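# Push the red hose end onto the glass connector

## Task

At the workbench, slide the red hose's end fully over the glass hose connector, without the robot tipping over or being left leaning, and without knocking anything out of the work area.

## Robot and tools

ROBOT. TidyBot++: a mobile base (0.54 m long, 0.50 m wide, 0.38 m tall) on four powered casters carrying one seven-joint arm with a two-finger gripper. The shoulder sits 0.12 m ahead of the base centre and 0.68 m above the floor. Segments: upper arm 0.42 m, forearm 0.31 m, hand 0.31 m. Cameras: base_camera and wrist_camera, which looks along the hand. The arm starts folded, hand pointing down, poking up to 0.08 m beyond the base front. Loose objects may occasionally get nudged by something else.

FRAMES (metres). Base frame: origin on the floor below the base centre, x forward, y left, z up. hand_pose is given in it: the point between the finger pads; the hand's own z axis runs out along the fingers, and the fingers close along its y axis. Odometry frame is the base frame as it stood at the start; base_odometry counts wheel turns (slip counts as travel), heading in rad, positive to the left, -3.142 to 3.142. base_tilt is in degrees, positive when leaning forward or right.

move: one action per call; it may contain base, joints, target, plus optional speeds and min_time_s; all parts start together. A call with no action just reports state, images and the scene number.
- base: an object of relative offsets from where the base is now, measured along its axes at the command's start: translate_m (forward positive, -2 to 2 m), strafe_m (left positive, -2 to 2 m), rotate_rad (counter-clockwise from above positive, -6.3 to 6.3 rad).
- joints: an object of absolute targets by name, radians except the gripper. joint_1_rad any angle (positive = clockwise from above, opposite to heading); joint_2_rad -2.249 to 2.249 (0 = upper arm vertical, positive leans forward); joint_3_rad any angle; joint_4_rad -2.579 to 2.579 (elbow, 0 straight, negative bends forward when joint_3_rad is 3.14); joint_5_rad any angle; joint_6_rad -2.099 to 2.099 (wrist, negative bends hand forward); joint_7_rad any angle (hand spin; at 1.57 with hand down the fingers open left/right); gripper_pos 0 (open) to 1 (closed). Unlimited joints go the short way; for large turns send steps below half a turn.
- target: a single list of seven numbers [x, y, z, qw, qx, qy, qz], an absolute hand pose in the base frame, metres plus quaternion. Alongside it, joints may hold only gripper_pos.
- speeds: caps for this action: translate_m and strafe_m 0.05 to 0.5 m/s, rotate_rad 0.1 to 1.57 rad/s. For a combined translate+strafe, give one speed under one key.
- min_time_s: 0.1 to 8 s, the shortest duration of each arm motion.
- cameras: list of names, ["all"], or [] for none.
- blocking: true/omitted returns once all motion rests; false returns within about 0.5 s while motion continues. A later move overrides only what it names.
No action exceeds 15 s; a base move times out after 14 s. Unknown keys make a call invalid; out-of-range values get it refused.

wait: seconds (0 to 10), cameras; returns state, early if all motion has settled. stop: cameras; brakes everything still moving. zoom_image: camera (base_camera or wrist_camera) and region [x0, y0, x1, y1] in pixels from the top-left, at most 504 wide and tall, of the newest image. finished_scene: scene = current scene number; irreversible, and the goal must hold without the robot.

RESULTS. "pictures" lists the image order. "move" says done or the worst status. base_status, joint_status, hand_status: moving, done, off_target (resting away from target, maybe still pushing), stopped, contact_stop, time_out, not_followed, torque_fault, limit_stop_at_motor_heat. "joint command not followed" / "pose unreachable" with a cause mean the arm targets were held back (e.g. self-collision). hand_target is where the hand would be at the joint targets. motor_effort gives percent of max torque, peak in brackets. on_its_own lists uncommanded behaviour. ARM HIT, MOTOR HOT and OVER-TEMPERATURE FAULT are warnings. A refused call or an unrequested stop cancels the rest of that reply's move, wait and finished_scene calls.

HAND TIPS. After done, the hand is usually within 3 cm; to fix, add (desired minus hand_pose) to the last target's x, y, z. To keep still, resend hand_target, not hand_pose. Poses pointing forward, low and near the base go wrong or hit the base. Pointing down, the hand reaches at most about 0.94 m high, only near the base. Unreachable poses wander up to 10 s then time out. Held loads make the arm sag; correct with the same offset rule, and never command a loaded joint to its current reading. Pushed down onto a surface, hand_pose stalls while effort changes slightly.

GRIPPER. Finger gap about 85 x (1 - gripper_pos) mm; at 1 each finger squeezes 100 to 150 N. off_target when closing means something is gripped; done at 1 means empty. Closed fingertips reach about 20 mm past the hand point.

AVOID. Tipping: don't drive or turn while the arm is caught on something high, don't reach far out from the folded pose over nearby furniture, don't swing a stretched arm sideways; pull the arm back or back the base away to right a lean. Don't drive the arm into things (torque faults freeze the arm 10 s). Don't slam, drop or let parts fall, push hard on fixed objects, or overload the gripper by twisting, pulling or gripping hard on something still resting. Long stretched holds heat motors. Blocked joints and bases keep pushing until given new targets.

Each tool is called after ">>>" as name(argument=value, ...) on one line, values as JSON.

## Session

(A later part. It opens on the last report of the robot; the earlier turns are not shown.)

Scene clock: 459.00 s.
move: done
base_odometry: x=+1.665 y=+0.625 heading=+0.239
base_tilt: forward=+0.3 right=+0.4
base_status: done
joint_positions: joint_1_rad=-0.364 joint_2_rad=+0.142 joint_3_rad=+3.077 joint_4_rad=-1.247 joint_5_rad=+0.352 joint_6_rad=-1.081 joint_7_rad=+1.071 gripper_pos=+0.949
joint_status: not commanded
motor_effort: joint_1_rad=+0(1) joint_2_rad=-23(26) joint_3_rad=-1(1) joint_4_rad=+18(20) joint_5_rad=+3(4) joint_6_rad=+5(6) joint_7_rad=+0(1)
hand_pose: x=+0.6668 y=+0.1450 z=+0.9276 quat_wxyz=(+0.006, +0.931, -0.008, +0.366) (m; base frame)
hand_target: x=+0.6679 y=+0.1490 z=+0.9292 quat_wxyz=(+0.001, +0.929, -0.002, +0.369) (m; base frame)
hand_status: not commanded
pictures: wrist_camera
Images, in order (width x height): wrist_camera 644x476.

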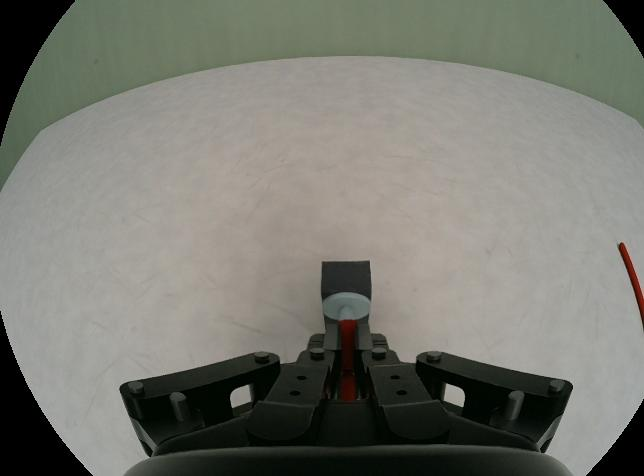

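>>> move(base={"translate_m": 0.009, "strafe_m": 0.0003}, speeds={"translate_m": 0.05}, cameras=["wrist_camera"])

>>> zoom_image(camera="wrist_camera", region=[290, 240, 410, 360])

Scene clock: 464.53 s.
move: done
base_odometry: x=+1.674 y=+0.627 heading=+0.238
base_tilt: forward=+0.3 right=+0.4
base_status: done
joint_positions: joint_1_rad=-0.364 joint_2_rad=+0.142 joint_3_rad=+3.077 joint_4_rad=-1.247 joint_5_rad=+0.352 joint_6_rad=-1.081 joint_7_rad=+1.071 gripper_pos=+0.949
joint_status: not commanded
motor_effort: joint_1_rad=+0(1) joint_2_rad=-23(26) joint_3_rad=+0(1) joint_4_rad=+18(19) joint_5_rad=+3(4) joint_6_rad=+6(6) joint_7_rad=+0(1)
hand_pose: x=+0.6669 y=+0.1450 z=+0.9273 quat_wxyz=(+0.006, +0.931, -0.008, +0.366) (m; base frame)
hand_target: x=+0.6679 y=+0.1490 z=+0.9292 quat_wxyz=(+0.001, +0.929, -0.002, +0.369) (m; base frame)
hand_status: not commanded
pictures: wrist_camera
Images, in order (width x height): wrist_camera 644x476.

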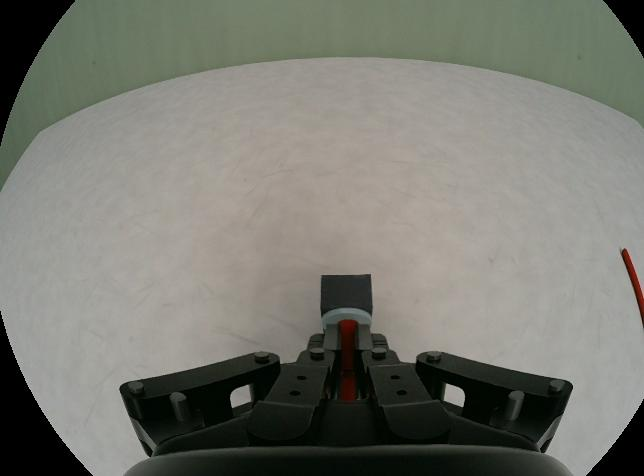

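Scaled by 4.200.

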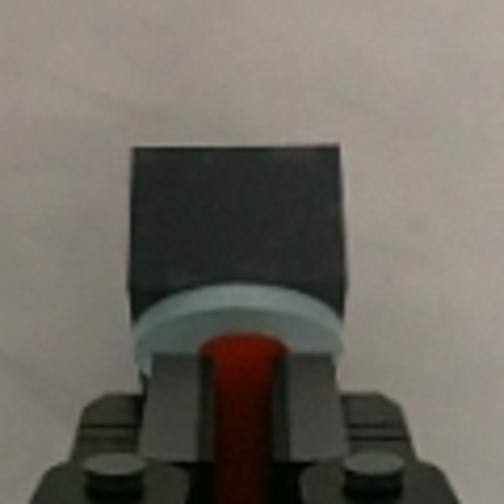

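>>> move(base={"translate_m": 0.005}, speeds={"translate_m": 0.05}, cameras=["wrist_camera"])

>>> zoom_image(camera="wrist_camera", region=[290, 240, 410, 360])

Scene clock: 469.10 s.
move: done
base_odometry: x=+1.679 y=+0.628 heading=+0.238
base_tilt: forward=+0.3 right=+0.4
base_status: done
joint_positions: joint_1_rad=-0.364 joint_2_rad=+0.142 joint_3_rad=+3.077 joint_4_rad=-1.247 joint_5_rad=+0.352 joint_6_rad=-1.081 joint_7_rad=+1.071 gripper_pos=+0.949
joint_status: not commanded
motor_effort: joint_1_rad=+0(1) joint_2_rad=-23(28) joint_3_rad=+0(1) joint_4_rad=+19(20) joint_5_rad=+3(4) joint_6_rad=+6(7) joint_7_rad=+0(1)
hand_pose: x=+0.6669 y=+0.1450 z=+0.9274 quat_wxyz=(+0.006, +0.931, -0.008, +0.366) (m; base frame)
hand_target: x=+0.6679 y=+0.1490 z=+0.9292 quat_wxyz=(+0.001, +0.929, -0.002, +0.369) (m; base frame)
hand_status: not commanded
pictures: wrist_camera
Images, in order (width x height): wrist_camera 644x476.

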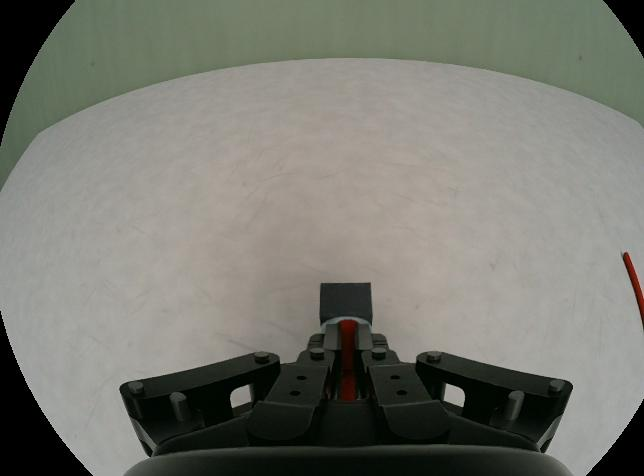

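Scaled by 4.200.

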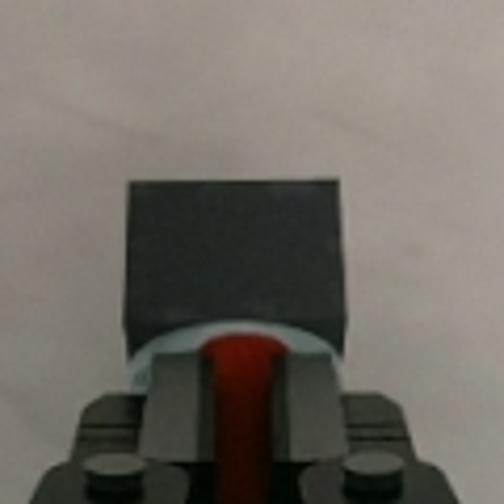

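>>> move(base={"translate_m": 0.004}, speeds={"translate_m": 0.05}, cameras=["wrist_camera"])

>>> zoom_image(camera="wrist_camera", region=[290, 240, 410, 360])

Scene clock: 472.63 s.
move: done
base_odometry: x=+1.683 y=+0.629 heading=+0.237
base_tilt: forward=+0.3 right=+0.4
base_status: done
joint_positions: joint_1_rad=-0.364 joint_2_rad=+0.137 joint_3_rad=+3.074 joint_4_rad=-1.250 joint_5_rad=+0.352 joint_6_rad=-1.084 joint_7_rad=+1.071 gripper_pos=+0.949
joint_status: not commanded
motor_effort: joint_1_rad=+1(2) joint_2_rad=-21(23) joint_3_rad=+0(2) joint_4_rad=+19(21) joint_5_rad=+4(6) joint_6_rad=+9(13) joint_7_rad=+0(1)
hand_pose: x=+0.6642 y=+0.1455 z=+0.9279 quat_wxyz=(+0.005, +0.931, -0.007, +0.365) (m; base frame)
hand_target: x=+0.6679 y=+0.1490 z=+0.9292 quat_wxyz=(+0.001, +0.929, -0.002, +0.369) (m; base frame)
hand_status: not commanded
pictures: wrist_camera
Images, in order (width x height): wrist_camera 644x476.

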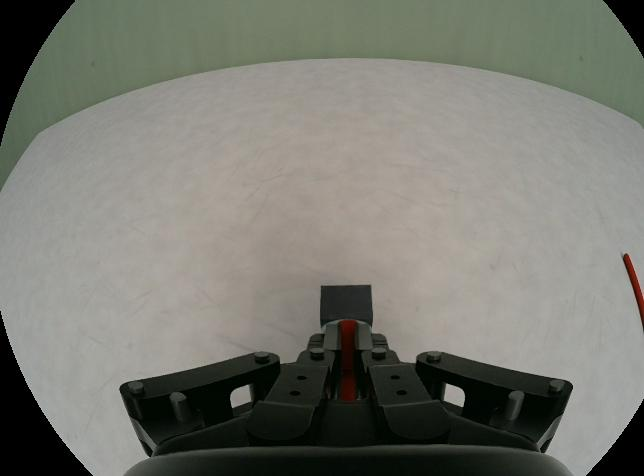

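Scaled by 4.200.

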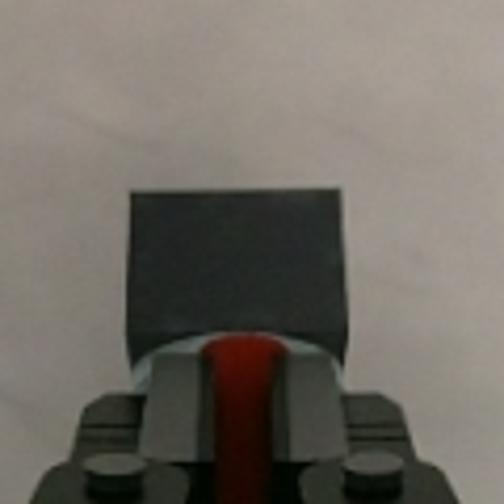

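>>> move(base={"translate_m": 0.004}, speeds={"translate_m": 0.05}, cameras=["wrist_camera"])

>>> zoom_image(camera="wrist_camera", region=[290, 240, 410, 360])

Scene clock: 478.00 s.
move: done
base_odometry: x=+1.686 y=+0.630 heading=+0.237
base_tilt: forward=+0.3 right=+0.4
base_status: done
joint_positions: joint_1_rad=-0.365 joint_2_rad=+0.132 joint_3_rad=+3.071 joint_4_rad=-1.254 joint_5_rad=+0.352 joint_6_rad=-1.088 joint_7_rad=+1.071 gripper_pos=+0.949
joint_status: not commanded
motor_effort: joint_1_rad=+1(2) joint_2_rad=-21(22) joint_3_rad=+0(3) joint_4_rad=+22(22) joint_5_rad=+5(6) joint_6_rad=+11(17) joint_7_rad=+0(1)
hand_pose: x=+0.6611 y=+0.1459 z=+0.9286 quat_wxyz=(+0.005, +0.931, -0.006, +0.365) (m; base frame)
hand_target: x=+0.6679 y=+0.1490 z=+0.9292 quat_wxyz=(+0.001, +0.929, -0.002, +0.369) (m; base frame)
hand_status: not commanded
pictures: wrist_camera
Images, in order (width x height): wrist_camera 644x476.

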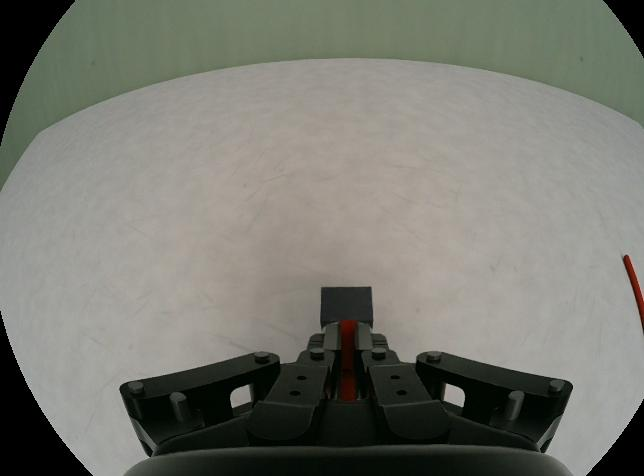

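Scaled by 4.200.

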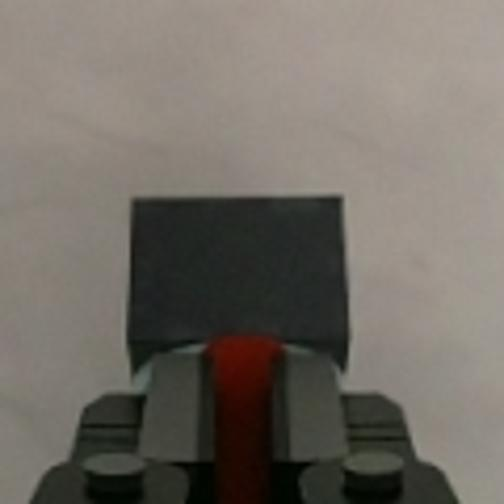

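>>> move(base={"translate_m": -0.005}, speeds={"translate_m": 0.05}, cameras=[])

>>> move(joints={"gripper_pos": 0.65}, cameras=["wrist_camera"])

>>> zoom_image(camera="wrist_camera", region=[280, 240, 420, 400])

Scene clock: 482.23 s.
move: done
base_odometry: x=+1.681 y=+0.629 heading=+0.237
base_tilt: forward=+0.3 right=+0.4
base_status: done
joint_positions: joint_1_rad=-0.365 joint_2_rad=+0.132 joint_3_rad=+3.072 joint_4_rad=-1.253 joint_5_rad=+0.352 joint_6_rad=-1.086 joint_7_rad=+1.071 gripper_pos=+0.949
joint_status: not commanded
motor_effort: joint_1_rad=+0(1) joint_2_rad=-23(25) joint_3_rad=-1(1) joint_4_rad=+19(21) joint_5_rad=+3(5) joint_6_rad=+6(11) joint_7_rad=+1(1)
hand_pose: x=+0.6616 y=+0.1463 z=+0.9291 quat_wxyz=(+0.005, +0.931, -0.006, +0.366) (m; base frame)
hand_target: x=+0.6679 y=+0.1490 z=+0.9292 quat_wxyz=(+0.001, +0.929, -0.002, +0.369) (m; base frame)
hand_status: not commanded
pictures: none
No camera images: "cameras" was empty.

Scene clock: 482.93 s.
move: done
base_odometry: x=+1.681 y=+0.629 heading=+0.237
base_tilt: forward=+0.3 right=+0.4
base_status: not commanded
joint_positions: joint_1_rad=-0.365 joint_2_rad=+0.132 joint_3_rad=+3.072 joint_4_rad=-1.253 joint_5_rad=+0.352 joint_6_rad=-1.086 joint_7_rad=+1.071 gripper_pos=+0.650
joint_status: all done
motor_effort: joint_1_rad=+0(1) joint_2_rad=-22(23) joint_3_rad=+0(1) joint_4_rad=+18(19) joint_5_rad=+3(4) joint_6_rad=+5(6) joint_7_rad=+0(1)
hand_pose: x=+0.6616 y=+0.1463 z=+0.9291 quat_wxyz=(+0.005, +0.931, -0.006, +0.366) (m; base frame)
hand_target: x=+0.6679 y=+0.1490 z=+0.9292 quat_wxyz=(+0.001, +0.929, -0.002, +0.369) (m; base frame)
hand_status: not commanded
pictures: wrist_camera
Images, in order (width x height): wrist_camera 644x476.

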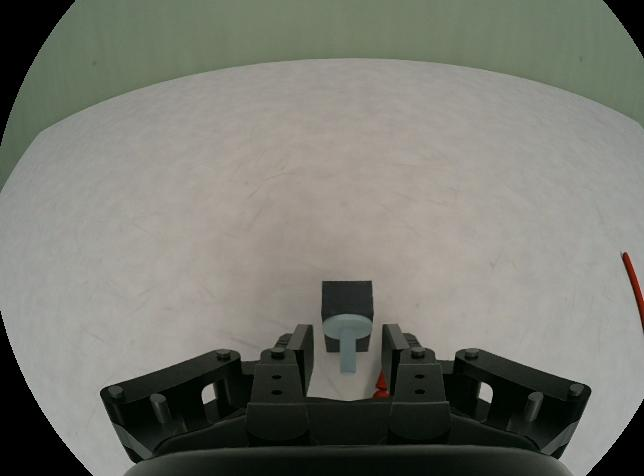

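Scaled by 3.150.

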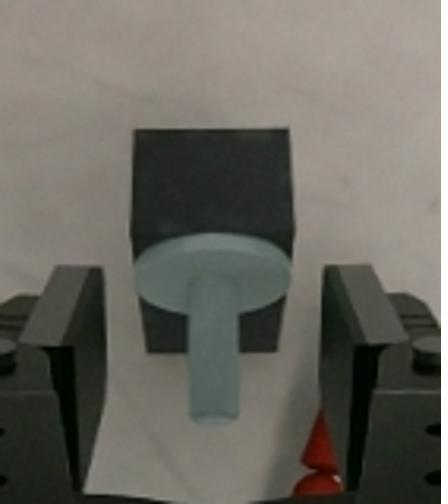

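>>> move(base={"translate_m": -0.06}, joints={"gripper_pos": 0.4}, cameras=["wrist_camera"])

>>> zoom_image(camera="wrist_camera", region=[270, 180, 450, 410])

Scene clock: 518.03 s.
move: done
base_odometry: x=+1.623 y=+0.615 heading=+0.237
base_tilt: forward=+0.3 right=+0.4
base_status: done
joint_positions: joint_1_rad=-0.365 joint_2_rad=+0.132 joint_3_rad=+3.072 joint_4_rad=-1.253 joint_5_rad=+0.352 joint_6_rad=-1.086 joint_7_rad=+1.071 gripper_pos=+0.400
joint_status: all done
motor_effort: joint_1_rad=+0(1) joint_2_rad=-22(26) joint_3_rad=-1(2) joint_4_rad=+19(19) joint_5_rad=+3(3) joint_6_rad=+6(6) joint_7_rad=+0(1)
hand_pose: x=+0.6617 y=+0.1462 z=+0.9289 quat_wxyz=(+0.005, +0.931, -0.006, +0.366) (m; base frame)
hand_target: x=+0.6679 y=+0.1490 z=+0.9292 quat_wxyz=(+0.001, +0.929, -0.002, +0.369) (m; base frame)
hand_status: not commanded
pictures: wrist_camera
Images, in order (width x height): wrist_camera 644x476.

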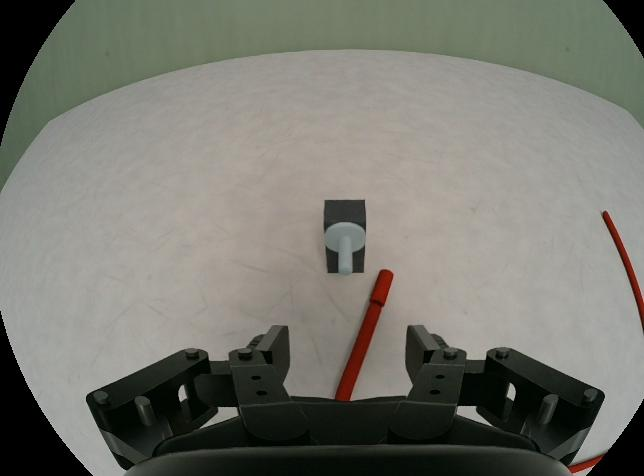

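Scaled by 2.191.

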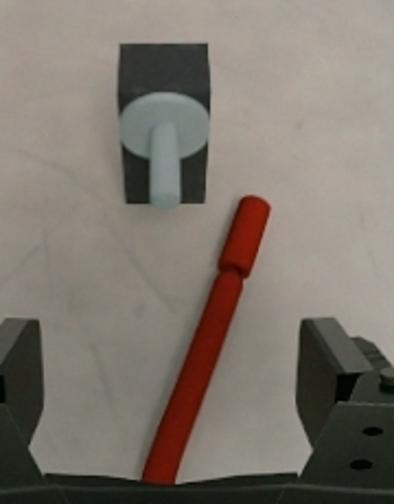

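>>> move(target=[0.58, 0.15, 0.98, 0, 0.777, 0, 0.629], base={"translate_m": -0.12}, min_time_s=2, cameras=["wrist_camera"])

>>> zoom_image(camera="wrist_camera", region=[270, 220, 430, 380])

Scene clock: 528.00 s.
move: done
base_odometry: x=+1.506 y=+0.587 heading=+0.236
base_tilt: forward=+0.3 right=+0.4
base_status: done
joint_positions: joint_1_rad=+0.697 joint_2_rad=-0.470 joint_3_rad=+2.319 joint_4_rad=-1.910 joint_5_rad=-0.042 joint_6_rad=-0.270 joint_7_rad=+1.240 gripper_pos=+0.400
joint_status: not commanded
motor_effort: joint_1_rad=+0(1) joint_2_rad=+0(26) joint_3_rad=+6(6) joint_4_rad=+19(20) joint_5_rad=+1(4) joint_6_rad=+8(9) joint_7_rad=+0(1)
hand_pose: x=+0.5787 y=+0.1420 z=+0.9694 quat_wxyz=(-0.003, +0.794, -0.015, +0.608) (m; base frame)
hand_target: x=+0.5800 y=+0.1500 z=+0.9800 quat_wxyz=(+0.000, +0.777, +0.000, +0.629) (m; base frame)
hand_status: done (0.013 m and 3.6 deg from the pose sent, 0.096 m and 35.1 deg at the start)
pictures: wrist_camera
Images, in order (width x height): wrist_camera 644x476.

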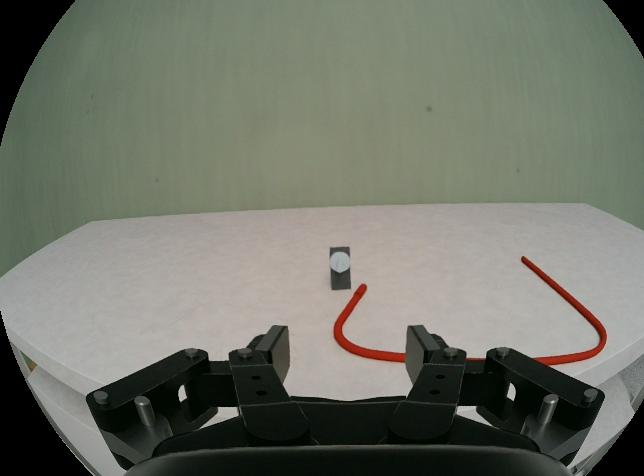

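Scaled by 3.150.

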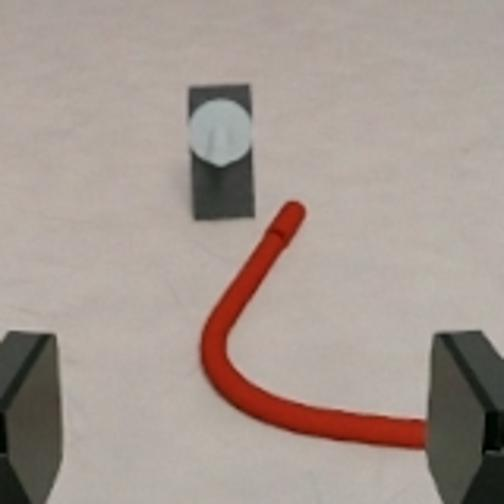

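>>> zoom_image(camera="wrist_camera", region=[315, 235, 375, 295])

Scaled by 8.400.

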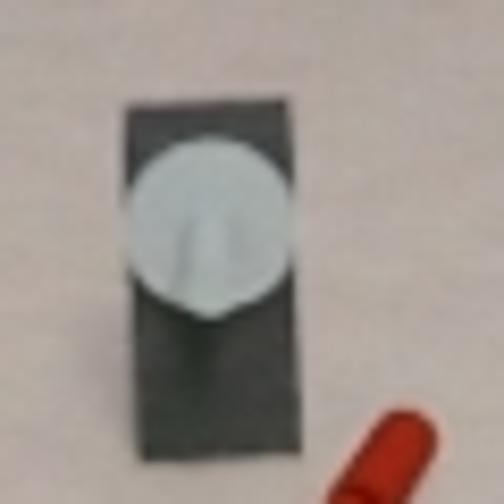

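>>> move(target=[0.615, 0.144, 0.93, 0.0605, 0.9177, -0.1535, 0.3615], min_time_s=2, cameras=[])

>>> move(base={"translate_m": 0.16}, cameras=["wrist_camera"])

>>> zoom_image(camera="wrist_camera", region=[250, 200, 450, 400])

Scene clock: 622.47 s.
move: done
base_odometry: x=+1.506 y=+0.587 heading=+0.236
base_tilt: forward=+0.3 right=+0.4
base_status: not commanded
joint_positions: joint_1_rad=+1.639 joint_2_rad=-0.567 joint_3_rad=+1.874 joint_4_rad=-1.251 joint_5_rad=-0.437 joint_6_rad=-1.205 joint_7_rad=+1.308 gripper_pos=+0.400
joint_status: not commanded
motor_effort: joint_1_rad=+1(1) joint_2_rad=+15(15) joint_3_rad=+8(9) joint_4_rad=+14(20) joint_5_rad=+2(2) joint_6_rad=+7(9) joint_7_rad=+0(1)
hand_pose: x=+0.6218 y=+0.1166 z=+0.9470 quat_wxyz=(+0.058, +0.899, -0.189, +0.391) (m; base frame)
hand_target: x=+0.6150 y=+0.1440 z=+0.9300 quat_wxyz=(+0.060, +0.918, -0.153, +0.362) (m; base frame)
hand_status: done (0.033 m and 5.7 deg from the pose sent, 0.054 m and 36.2 deg at the start)
pictures: none
No camera images: "cameras" was empty.

Scene clock: 623.97 s.
move: done
base_odometry: x=+1.662 y=+0.624 heading=+0.236
base_tilt: forward=+0.3 right=+0.4
base_status: done
joint_positions: joint_1_rad=+1.648 joint_2_rad=-0.570 joint_3_rad=+1.870 joint_4_rad=-1.249 joint_5_rad=-0.441 joint_6_rad=-1.209 joint_7_rad=+1.308 gripper_pos=+0.400
joint_status: not commanded
motor_effort: joint_1_rad=+0(2) joint_2_rad=+15(17) joint_3_rad=+8(10) joint_4_rad=+15(16) joint_5_rad=+2(2) joint_6_rad=+7(7) joint_7_rad=+0(1)
hand_pose: x=+0.6225 y=+0.1160 z=+0.9454 quat_wxyz=(+0.059, +0.900, -0.191, +0.389) (m; base frame)
hand_target: x=+0.6150 y=+0.1440 z=+0.9300 quat_wxyz=(+0.060, +0.918, -0.153, +0.362) (m; base frame)
hand_status: not commanded
pictures: wrist_camera
Images, in order (width x height): wrist_camera 644x476.

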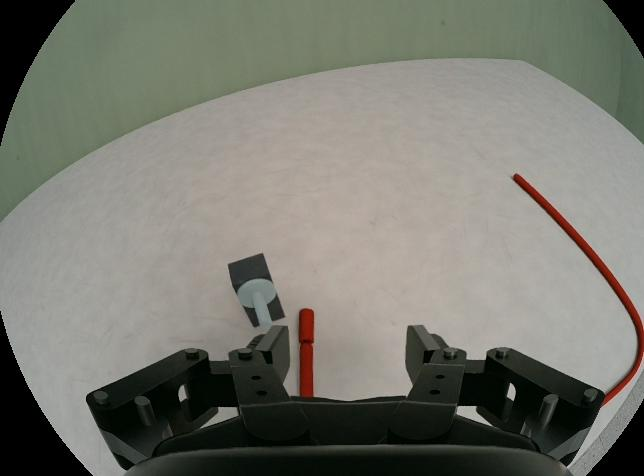

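Scaled by 2.520.

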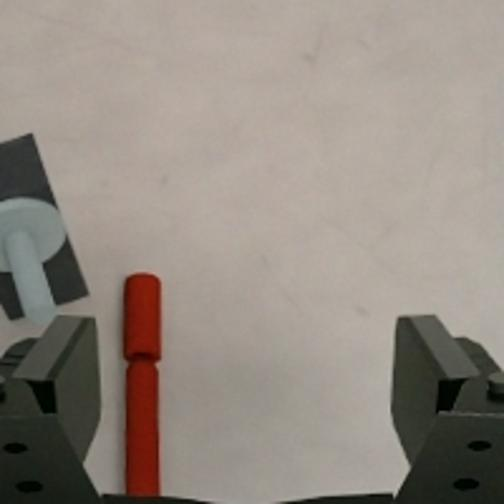

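>>> move(target=[0.62, 0.12, 0.885, 0.0636, 0.9164, -0.1615, 0.361], base={"strafe_m": 0.0176, "translate_m": -0.003}, joints={"gripper_pos": 0.2}, min_time_s=2, cameras=["wrist_camera"])

>>> zoom_image(camera="wrist_camera", region=[250, 200, 450, 400])

Scene clock: 640.13 s.
move: done
base_odometry: x=+1.655 y=+0.641 heading=+0.236
base_tilt: forward=+0.3 right=+0.4
base_status: done
joint_positions: joint_1_rad=+1.642 joint_2_rad=-0.578 joint_3_rad=+1.849 joint_4_rad=-1.387 joint_5_rad=-0.441 joint_6_rad=-1.178 joint_7_rad=+1.321 gripper_pos=+0.200
joint_status: all done
motor_effort: joint_1_rad=+0(2) joint_2_rad=+14(17) joint_3_rad=+8(10) joint_4_rad=+15(16) joint_5_rad=+1(2) joint_6_rad=+6(7) joint_7_rad=+0(1)
hand_pose: x=+0.6083 y=+0.0997 z=+0.8861 quat_wxyz=(+0.063, +0.914, -0.207, +0.342) (m; base frame)
hand_target: x=+0.6200 y=+0.1200 z=+0.8850 quat_wxyz=(+0.064, +0.916, -0.161, +0.361) (m; base frame)
hand_status: done (0.023 m and 5.7 deg from the pose sent, 0.061 m and 5.0 deg at the start)
pictures: wrist_camera
Images, in order (width x height): wrist_camera 644x476.

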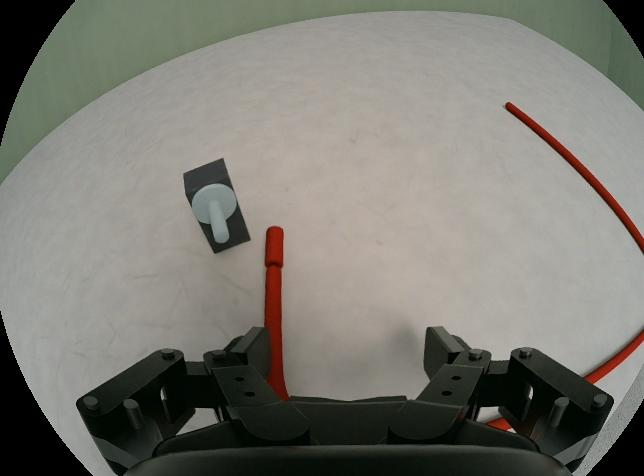

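Scaled by 2.520.

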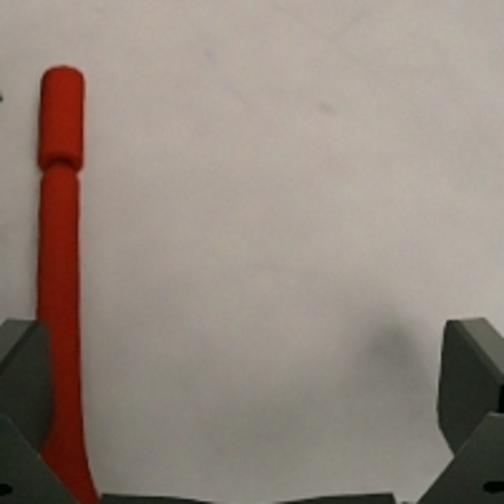

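>>> move(target=[0.632, 0.15, 0.915, 0.045, 0.92, -0.11, 0.366], min_time_s=2, cameras=["wrist_camera"])

>>> zoom_image(camera="wrist_camera", region=[250, 200, 450, 400])

Scene clock: 647.60 s.
move: done
base_odometry: x=+1.655 y=+0.641 heading=+0.236
base_tilt: forward=+0.3 right=+0.4
base_status: not commanded
joint_positions: joint_1_rad=+1.648 joint_2_rad=-0.578 joint_3_rad=+1.821 joint_4_rad=-1.307 joint_5_rad=-0.467 joint_6_rad=-1.178 joint_7_rad=+1.398 gripper_pos=+0.200
joint_status: not commanded
motor_effort: joint_1_rad=+0(1) joint_2_rad=+15(16) joint_3_rad=+9(10) joint_4_rad=+15(16) joint_5_rad=+2(2) joint_6_rad=+6(7) joint_7_rad=+0(1)
hand_pose: x=+0.6247 y=+0.1327 z=+0.9116 quat_wxyz=(+0.060, +0.918, -0.143, +0.366) (m; base frame)
hand_target: x=+0.6320 y=+0.1500 z=+0.9150 quat_wxyz=(+0.045, +0.923, -0.110, +0.367) (m; base frame)
hand_status: done (0.019 m and 4.2 deg from the pose sent, 0.063 m and 11.7 deg at the start)
pictures: wrist_camera
Images, in order (width x height): wrist_camera 644x476.

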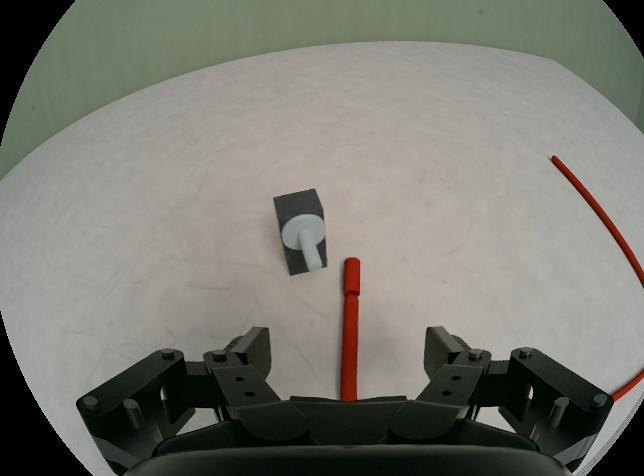

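Scaled by 2.520.

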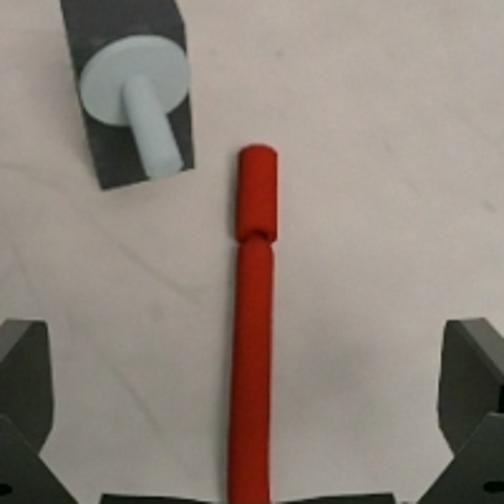

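>>> move(target=[0.640, 0.152, 0.884, 0.047, 0.92, -0.115, 0.366], min_time_s=2, cameras=["wrist_camera"])

>>> zoom_image(camera="wrist_camera", region=[250, 200, 450, 400])

Scene clock: 654.20 s.
move: done
base_odometry: x=+1.655 y=+0.641 heading=+0.236
base_tilt: forward=+0.3 right=+0.4
base_status: not commanded
joint_positions: joint_1_rad=+1.653 joint_2_rad=-0.578 joint_3_rad=+1.801 joint_4_rad=-1.346 joint_5_rad=-0.496 joint_6_rad=-1.171 joint_7_rad=+1.405 gripper_pos=+0.200
joint_status: not commanded
motor_effort: joint_1_rad=+0(1) joint_2_rad=+16(16) joint_3_rad=+9(10) joint_4_rad=+15(16) joint_5_rad=+1(2) joint_6_rad=+6(7) joint_7_rad=+0(1)
hand_pose: x=+0.6225 y=+0.1386 z=+0.8901 quat_wxyz=(+0.046, +0.925, -0.145, +0.349) (m; base frame)
hand_target: x=+0.6400 y=+0.1520 z=+0.8840 quat_wxyz=(+0.047, +0.922, -0.115, +0.367) (m; base frame)
hand_status: done (0.023 m and 3.9 deg from the pose sent, 0.037 m and 3.5 deg at the start)
pictures: wrist_camera
Images, in order (width x height): wrist_camera 644x476.

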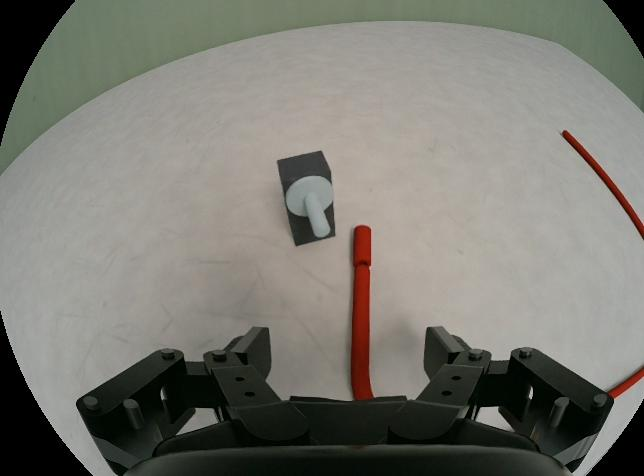

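Scaled by 2.520.

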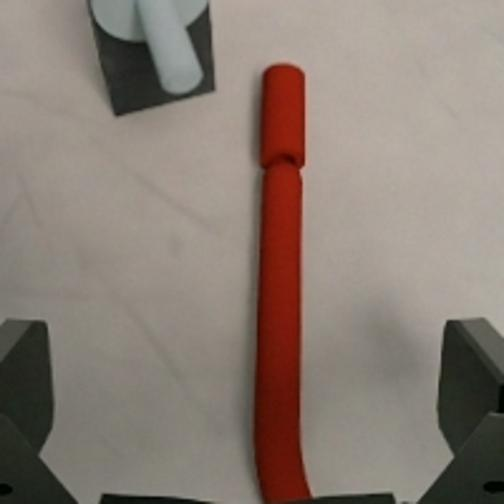

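>>> move(target=[0.640, 0.152, 0.873, 0.047, 0.92, -0.115, 0.366], min_time_s=1, cameras=[])

>>> move(base={"translate_m": 0.047, "strafe_m": -0.022}, speeds={"translate_m": 0.1}, cameras=["wrist_camera"])

>>> zoom_image(camera="wrist_camera", region=[250, 200, 450, 400])

Scene clock: 663.83 s.
move: done
base_odometry: x=+1.655 y=+0.641 heading=+0.236
base_tilt: forward=+0.3 right=+0.4
base_status: not commanded
joint_positions: joint_1_rad=+1.653 joint_2_rad=-0.584 joint_3_rad=+1.797 joint_4_rad=-1.381 joint_5_rad=-0.502 joint_6_rad=-1.142 joint_7_rad=+1.410 gripper_pos=+0.200
joint_status: not commanded
motor_effort: joint_1_rad=+0(1) joint_2_rad=+15(16) joint_3_rad=+9(9) joint_4_rad=+14(16) joint_5_rad=+1(2) joint_6_rad=+6(6) joint_7_rad=+0(1)
hand_pose: x=+0.6237 y=+0.1342 z=+0.8789 quat_wxyz=(+0.046, +0.925, -0.149, +0.348) (m; base frame)
hand_target: x=+0.6400 y=+0.1520 z=+0.8730 quat_wxyz=(+0.047, +0.922, -0.115, +0.367) (m; base frame)
hand_status: done (0.025 m and 4.4 deg from the pose sent, 0.028 m and 3.9 deg at the start)
pictures: none
No camera images: "cameras" was empty.

Scene clock: 664.93 s.
move: done
base_odometry: x=+1.706 y=+0.630 heading=+0.236
base_tilt: forward=+0.3 right=+0.4
base_status: done
joint_positions: joint_1_rad=+1.656 joint_2_rad=-0.587 joint_3_rad=+1.796 joint_4_rad=-1.382 joint_5_rad=-0.504 joint_6_rad=-1.138 joint_7_rad=+1.410 gripper_pos=+0.200
joint_status: not commanded
motor_effort: joint_1_rad=+0(2) joint_2_rad=+16(16) joint_3_rad=+9(9) joint_4_rad=+15(16) joint_5_rad=+1(2) joint_6_rad=+6(7) joint_7_rad=+1(1)
hand_pose: x=+0.6248 y=+0.1338 z=+0.8782 quat_wxyz=(+0.047, +0.924, -0.149, +0.349) (m; base frame)
hand_target: x=+0.6400 y=+0.1520 z=+0.8730 quat_wxyz=(+0.047, +0.922, -0.115, +0.367) (m; base frame)
hand_status: not commanded
pictures: wrist_camera
Images, in order (width x height): wrist_camera 644x476.

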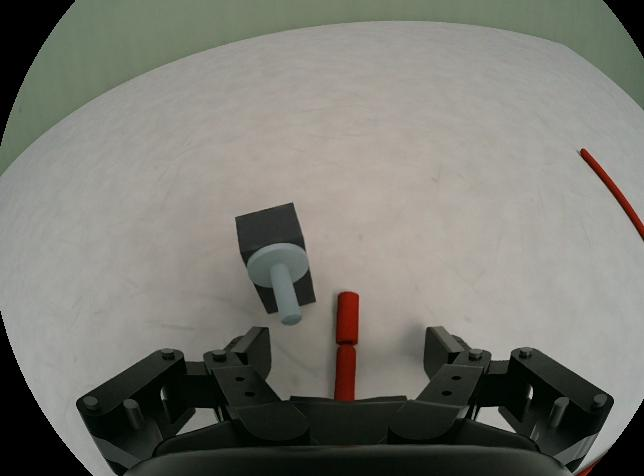

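Scaled by 2.520.

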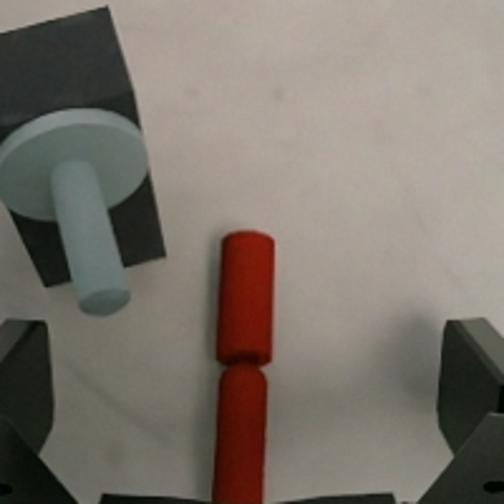

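>>> move(base={"translate_m": 0.005, "strafe_m": -0.002}, speeds={"translate_m": 0.1}, cameras=[])

>>> move(joints={"gripper_pos": 0.96}, cameras=["wrist_camera"])

>>> zoom_image(camera="wrist_camera", region=[250, 240, 430, 400])

Scene clock: 673.83 s.
move: done
base_odometry: x=+1.711 y=+0.630 heading=+0.236
base_tilt: forward=+0.3 right=+0.4
base_status: done
joint_positions: joint_1_rad=+1.657 joint_2_rad=-0.588 joint_3_rad=+1.795 joint_4_rad=-1.383 joint_5_rad=-0.504 joint_6_rad=-1.137 joint_7_rad=+1.410 gripper_pos=+0.200
joint_status: not commanded
motor_effort: joint_1_rad=+0(2) joint_2_rad=+15(17) joint_3_rad=+9(9) joint_4_rad=+15(16) joint_5_rad=+1(2) joint_6_rad=+6(7) joint_7_rad=+0(1)
hand_pose: x=+0.6253 y=+0.1334 z=+0.8781 quat_wxyz=(+0.048, +0.924, -0.150, +0.349) (m; base frame)
hand_target: x=+0.6400 y=+0.1520 z=+0.8730 quat_wxyz=(+0.047, +0.922, -0.115, +0.367) (m; base frame)
hand_status: not commanded
pictures: none
No camera images: "cameras" was empty.

Scene clock: 674.80 s.
move: done
base_odometry: x=+1.711 y=+0.630 heading=+0.236
base_tilt: forward=+0.3 right=+0.4
base_status: not commanded
joint_positions: joint_1_rad=+1.657 joint_2_rad=-0.588 joint_3_rad=+1.795 joint_4_rad=-1.383 joint_5_rad=-0.504 joint_6_rad=-1.128 joint_7_rad=+1.411 gripper_pos=+0.951
joint_status: all done
motor_effort: joint_1_rad=+0(1) joint_2_rad=+15(16) joint_3_rad=+8(9) joint_4_rad=+14(16) joint_5_rad=+1(1) joint_6_rad=+5(6) joint_7_rad=+0(1)
hand_pose: x=+0.6273 y=+0.1332 z=+0.8799 quat_wxyz=(+0.048, +0.922, -0.149, +0.353) (m; base frame)
hand_target: x=+0.6400 y=+0.1520 z=+0.8730 quat_wxyz=(+0.047, +0.922, -0.115, +0.367) (m; base frame)
hand_status: not commanded
pictures: wrist_camera
Images, in order (width x height): wrist_camera 644x476.

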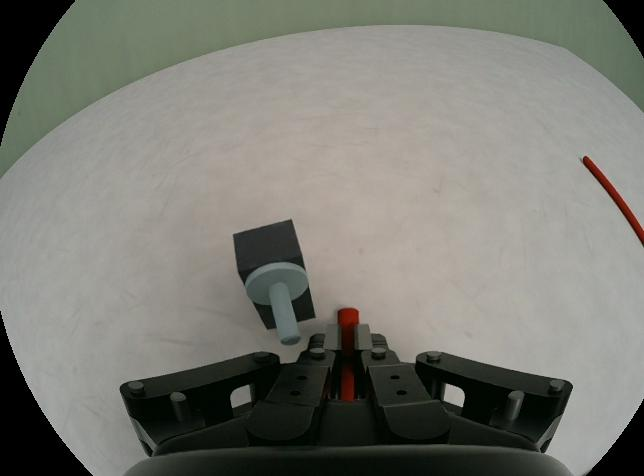

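Scaled by 2.800.

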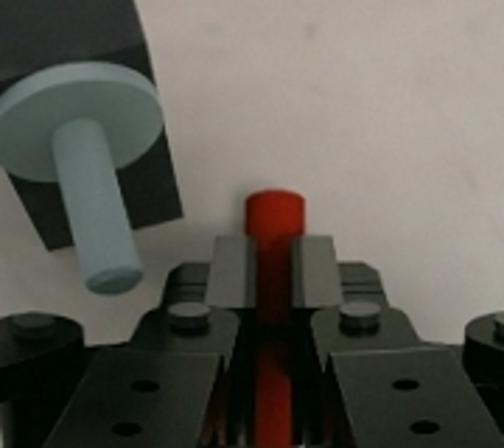

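>>> move(base={"translate_m": -0.057, "strafe_m": 0.018}, speeds={"translate_m": 0.1}, cameras=[])

>>> move(target=[0.632, 0.145, 0.912, -0.003, 0.9336, 0.008, 0.358], min_time_s=2.5, cameras=["wrist_camera"])

>>> zoom_image(camera="wrist_camera", region=[250, 200, 430, 380])

Scene clock: 687.93 s.
move: done
base_odometry: x=+1.652 y=+0.634 heading=+0.236
base_tilt: forward=+0.3 right=+0.4
base_status: done
joint_positions: joint_1_rad=+1.658 joint_2_rad=-0.588 joint_3_rad=+1.795 joint_4_rad=-1.383 joint_5_rad=-0.505 joint_6_rad=-1.126 joint_7_rad=+1.411 gripper_pos=+0.951
joint_status: not commanded
motor_effort: joint_1_rad=+0(2) joint_2_rad=+15(16) joint_3_rad=+7(9) joint_4_rad=+14(15) joint_5_rad=+1(2) joint_6_rad=+5(6) joint_7_rad=+0(0)
hand_pose: x=+0.6280 y=+0.1329 z=+0.8798 quat_wxyz=(+0.048, +0.922, -0.149, +0.354) (m; base frame)
hand_target: x=+0.6400 y=+0.1520 z=+0.8730 quat_wxyz=(+0.047, +0.922, -0.115, +0.367) (m; base frame)
hand_status: not commanded
pictures: none
No camera images: "cameras" was empty.

Scene clock: 690.73 s.
move: done
base_odometry: x=+1.652 y=+0.634 heading=+0.236
base_tilt: forward=+0.3 right=+0.4
base_status: not commanded
joint_positions: joint_1_rad=+1.658 joint_2_rad=-0.437 joint_3_rad=+1.739 joint_4_rad=-1.380 joint_5_rad=-0.505 joint_6_rad=-1.126 joint_7_rad=+1.662 gripper_pos=+0.951
joint_status: not commanded
motor_effort: joint_1_rad=+0(1) joint_2_rad=+12(15) joint_3_rad=+7(9) joint_4_rad=+16(17) joint_5_rad=+0(1) joint_6_rad=+6(6) joint_7_rad=+1(1)
hand_pose: x=+0.6251 y=+0.1273 z=+0.8937 quat_wxyz=(+0.012, +0.940, -0.035, +0.338) (m; base frame)
hand_target: x=+0.6320 y=+0.1450 z=+0.9120 quat_wxyz=(-0.003, +0.934, +0.008, +0.358) (m; base frame)
hand_status: done (0.026 m and 5.7 deg from the pose sent, 0.035 m and 19.0 deg at the start)
pictures: wrist_camera
Images, in order (width x height): wrist_camera 644x476.

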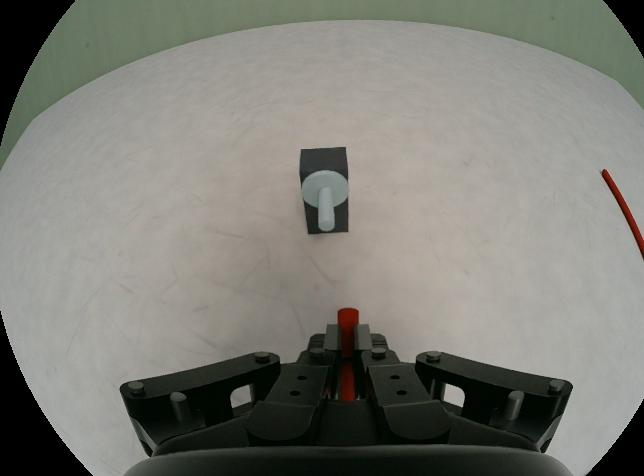

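Scaled by 2.800.

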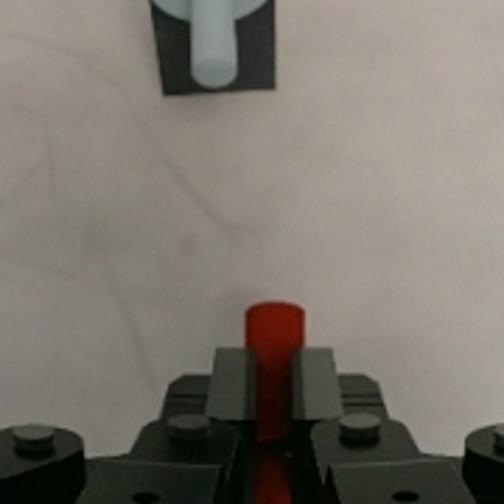

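>>> move(target=[0.632, 0.145, 0.934, -0.003, 0.9336, 0.008, 0.358], base={"rotate_rad": 0.05, "strafe_m": -0.028, "translate_m": 0.006}, min_time_s=2, cameras=["wrist_camera"])

>>> zoom_image(camera="wrist_camera", region=[250, 200, 430, 380])

Scene clock: 706.67 s.
move: done
base_odometry: x=+1.664 y=+0.608 heading=+0.286
base_tilt: forward=+0.3 right=+0.4
base_status: done
joint_positions: joint_1_rad=+1.665 joint_2_rad=-0.429 joint_3_rad=+1.735 joint_4_rad=-1.300 joint_5_rad=-0.505 joint_6_rad=-1.126 joint_7_rad=+1.663 gripper_pos=+0.951
joint_status: not commanded
motor_effort: joint_1_rad=+0(2) joint_2_rad=+13(16) joint_3_rad=+7(9) joint_4_rad=+16(17) joint_5_rad=+0(1) joint_6_rad=+6(7) joint_7_rad=+0(1)
hand_pose: x=+0.6379 y=+0.1382 z=+0.9308 quat_wxyz=(+0.012, +0.928, -0.018, +0.371) (m; base frame)
hand_target: x=+0.6320 y=+0.1450 z=+0.9340 quat_wxyz=(-0.003, +0.934, +0.008, +0.358) (m; base frame)
hand_status: done (0.010 m and 3.8 deg from the pose sent, 0.045 m and 5.7 deg at the start)
pictures: wrist_camera
Images, in order (width x height): wrist_camera 644x476.

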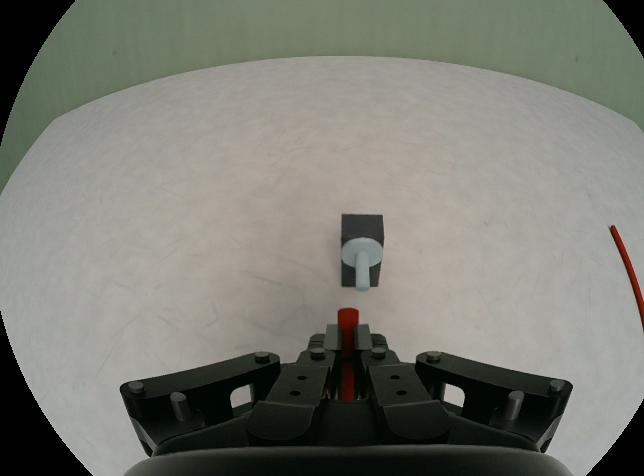

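Scaled by 2.800.

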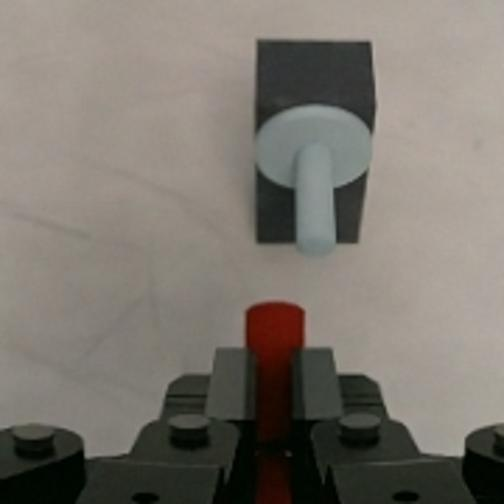

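>>> move(joints={"joint_6_rad": -1.255}, base={"strafe_m": -0.008}, min_time_s=1, cameras=["wrist_camera"])

>>> zoom_image(camera="wrist_camera", region=[270, 200, 420, 350])

Scene clock: 716.97 s.
move: done
base_odometry: x=+1.666 y=+0.600 heading=+0.286
base_tilt: forward=+0.3 right=+0.4
base_status: done
joint_positions: joint_1_rad=+1.671 joint_2_rad=-0.425 joint_3_rad=+1.735 joint_4_rad=-1.298 joint_5_rad=-0.505 joint_6_rad=-1.184 joint_7_rad=+1.663 gripper_pos=+0.951
joint_status: all done
motor_effort: joint_1_rad=+0(2) joint_2_rad=+13(15) joint_3_rad=+6(8) joint_4_rad=+16(17) joint_5_rad=+0(1) joint_6_rad=+6(7) joint_7_rad=+0(1)
hand_pose: x=+0.6255 y=+0.1365 z=+0.9200 quat_wxyz=(+0.008, +0.938, -0.021, +0.345) (m; base frame)
hand_target: x=+0.6147 y=+0.1482 z=+0.9197 quat_wxyz=(-0.008, +0.946, +0.010, +0.324) (m; base frame)
hand_status: not commanded
pictures: wrist_camera
Images, in order (width x height): wrist_camera 644x476.

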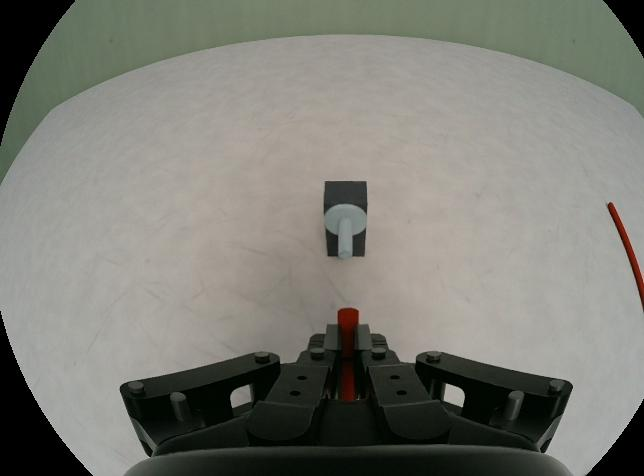

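Scaled by 3.360.

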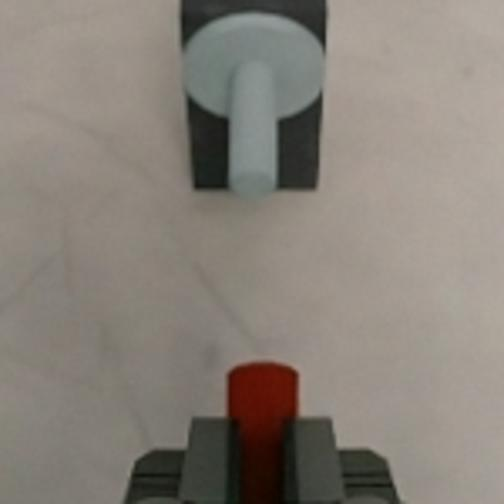

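>>> move(joints={"joint_6_rad": -1.27}, base={"translate_m": 0.027}, speeds={"translate_m": 0.1}, cameras=["wrist_camera"])

>>> zoom_image(camera="wrist_camera", region=[290, 230, 410, 350])

Scene clock: 731.90 s.
move: done
base_odometry: x=+1.692 y=+0.608 heading=+0.286
base_tilt: forward=+0.3 right=+0.4
base_status: done
joint_positions: joint_1_rad=+1.675 joint_2_rad=-0.425 joint_3_rad=+1.735 joint_4_rad=-1.297 joint_5_rad=-0.505 joint_6_rad=-1.205 joint_7_rad=+1.663 gripper_pos=+0.951
joint_status: all done
motor_effort: joint_1_rad=+0(1) joint_2_rad=+13(14) joint_3_rad=+6(7) joint_4_rad=+16(17) joint_5_rad=-1(1) joint_6_rad=+6(7) joint_7_rad=+0(1)
hand_pose: x=+0.6213 y=+0.1355 z=+0.9164 quat_wxyz=(+0.007, +0.942, -0.022, +0.335) (m; base frame)
hand_target: x=+0.6111 y=+0.1489 z=+0.9169 quat_wxyz=(-0.009, +0.948, +0.011, +0.317) (m; base frame)
hand_status: not commanded
pictures: wrist_camera
Images, in order (width x height): wrist_camera 644x476.

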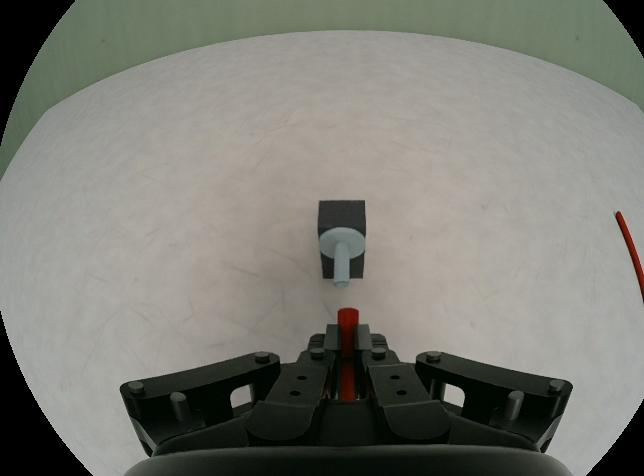

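Scaled by 4.200.

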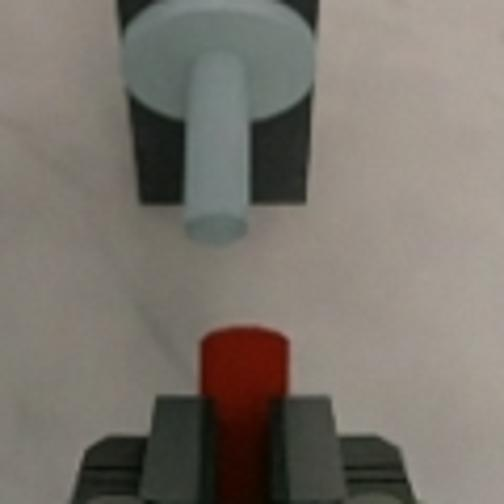

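>>> move(base={"translate_m": 0.010, "strafe_m": 0.0028}, speeds={"translate_m": 0.1}, cameras=["wrist_camera"])

>>> zoom_image(camera="wrist_camera", region=[290, 230, 410, 350])

Scene clock: 737.60 s.
move: done
base_odometry: x=+1.701 y=+0.613 heading=+0.286
base_tilt: forward=+0.3 right=+0.4
base_status: done
joint_positions: joint_1_rad=+1.676 joint_2_rad=-0.425 joint_3_rad=+1.735 joint_4_rad=-1.297 joint_5_rad=-0.505 joint_6_rad=-1.206 joint_7_rad=+1.663 gripper_pos=+0.951
joint_status: not commanded
motor_effort: joint_1_rad=+0(1) joint_2_rad=+13(15) joint_3_rad=+6(8) joint_4_rad=+16(17) joint_5_rad=+0(1) joint_6_rad=+6(7) joint_7_rad=+0(1)
hand_pose: x=+0.6213 y=+0.1352 z=+0.9164 quat_wxyz=(+0.007, +0.942, -0.022, +0.335) (m; base frame)
hand_target: x=+0.6111 y=+0.1489 z=+0.9169 quat_wxyz=(-0.009, +0.948, +0.011, +0.317) (m; base frame)
hand_status: not commanded
pictures: wrist_camera
Images, in order (width x height): wrist_camera 644x476.

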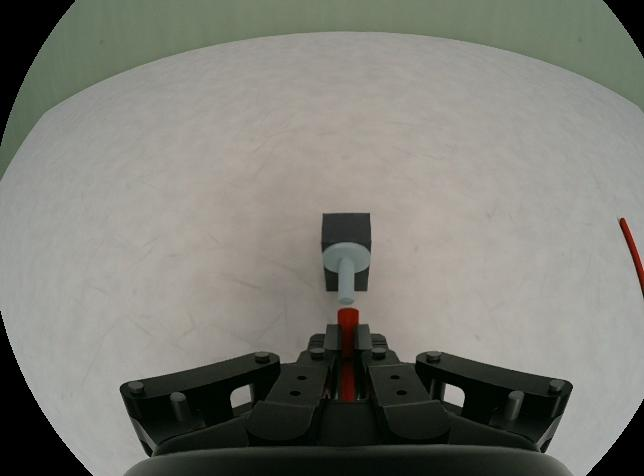

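Scaled by 4.200.

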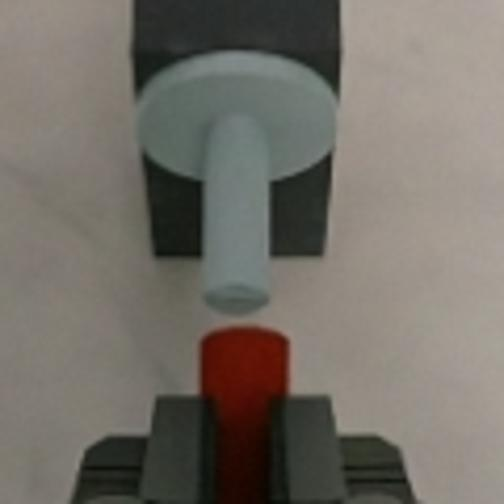

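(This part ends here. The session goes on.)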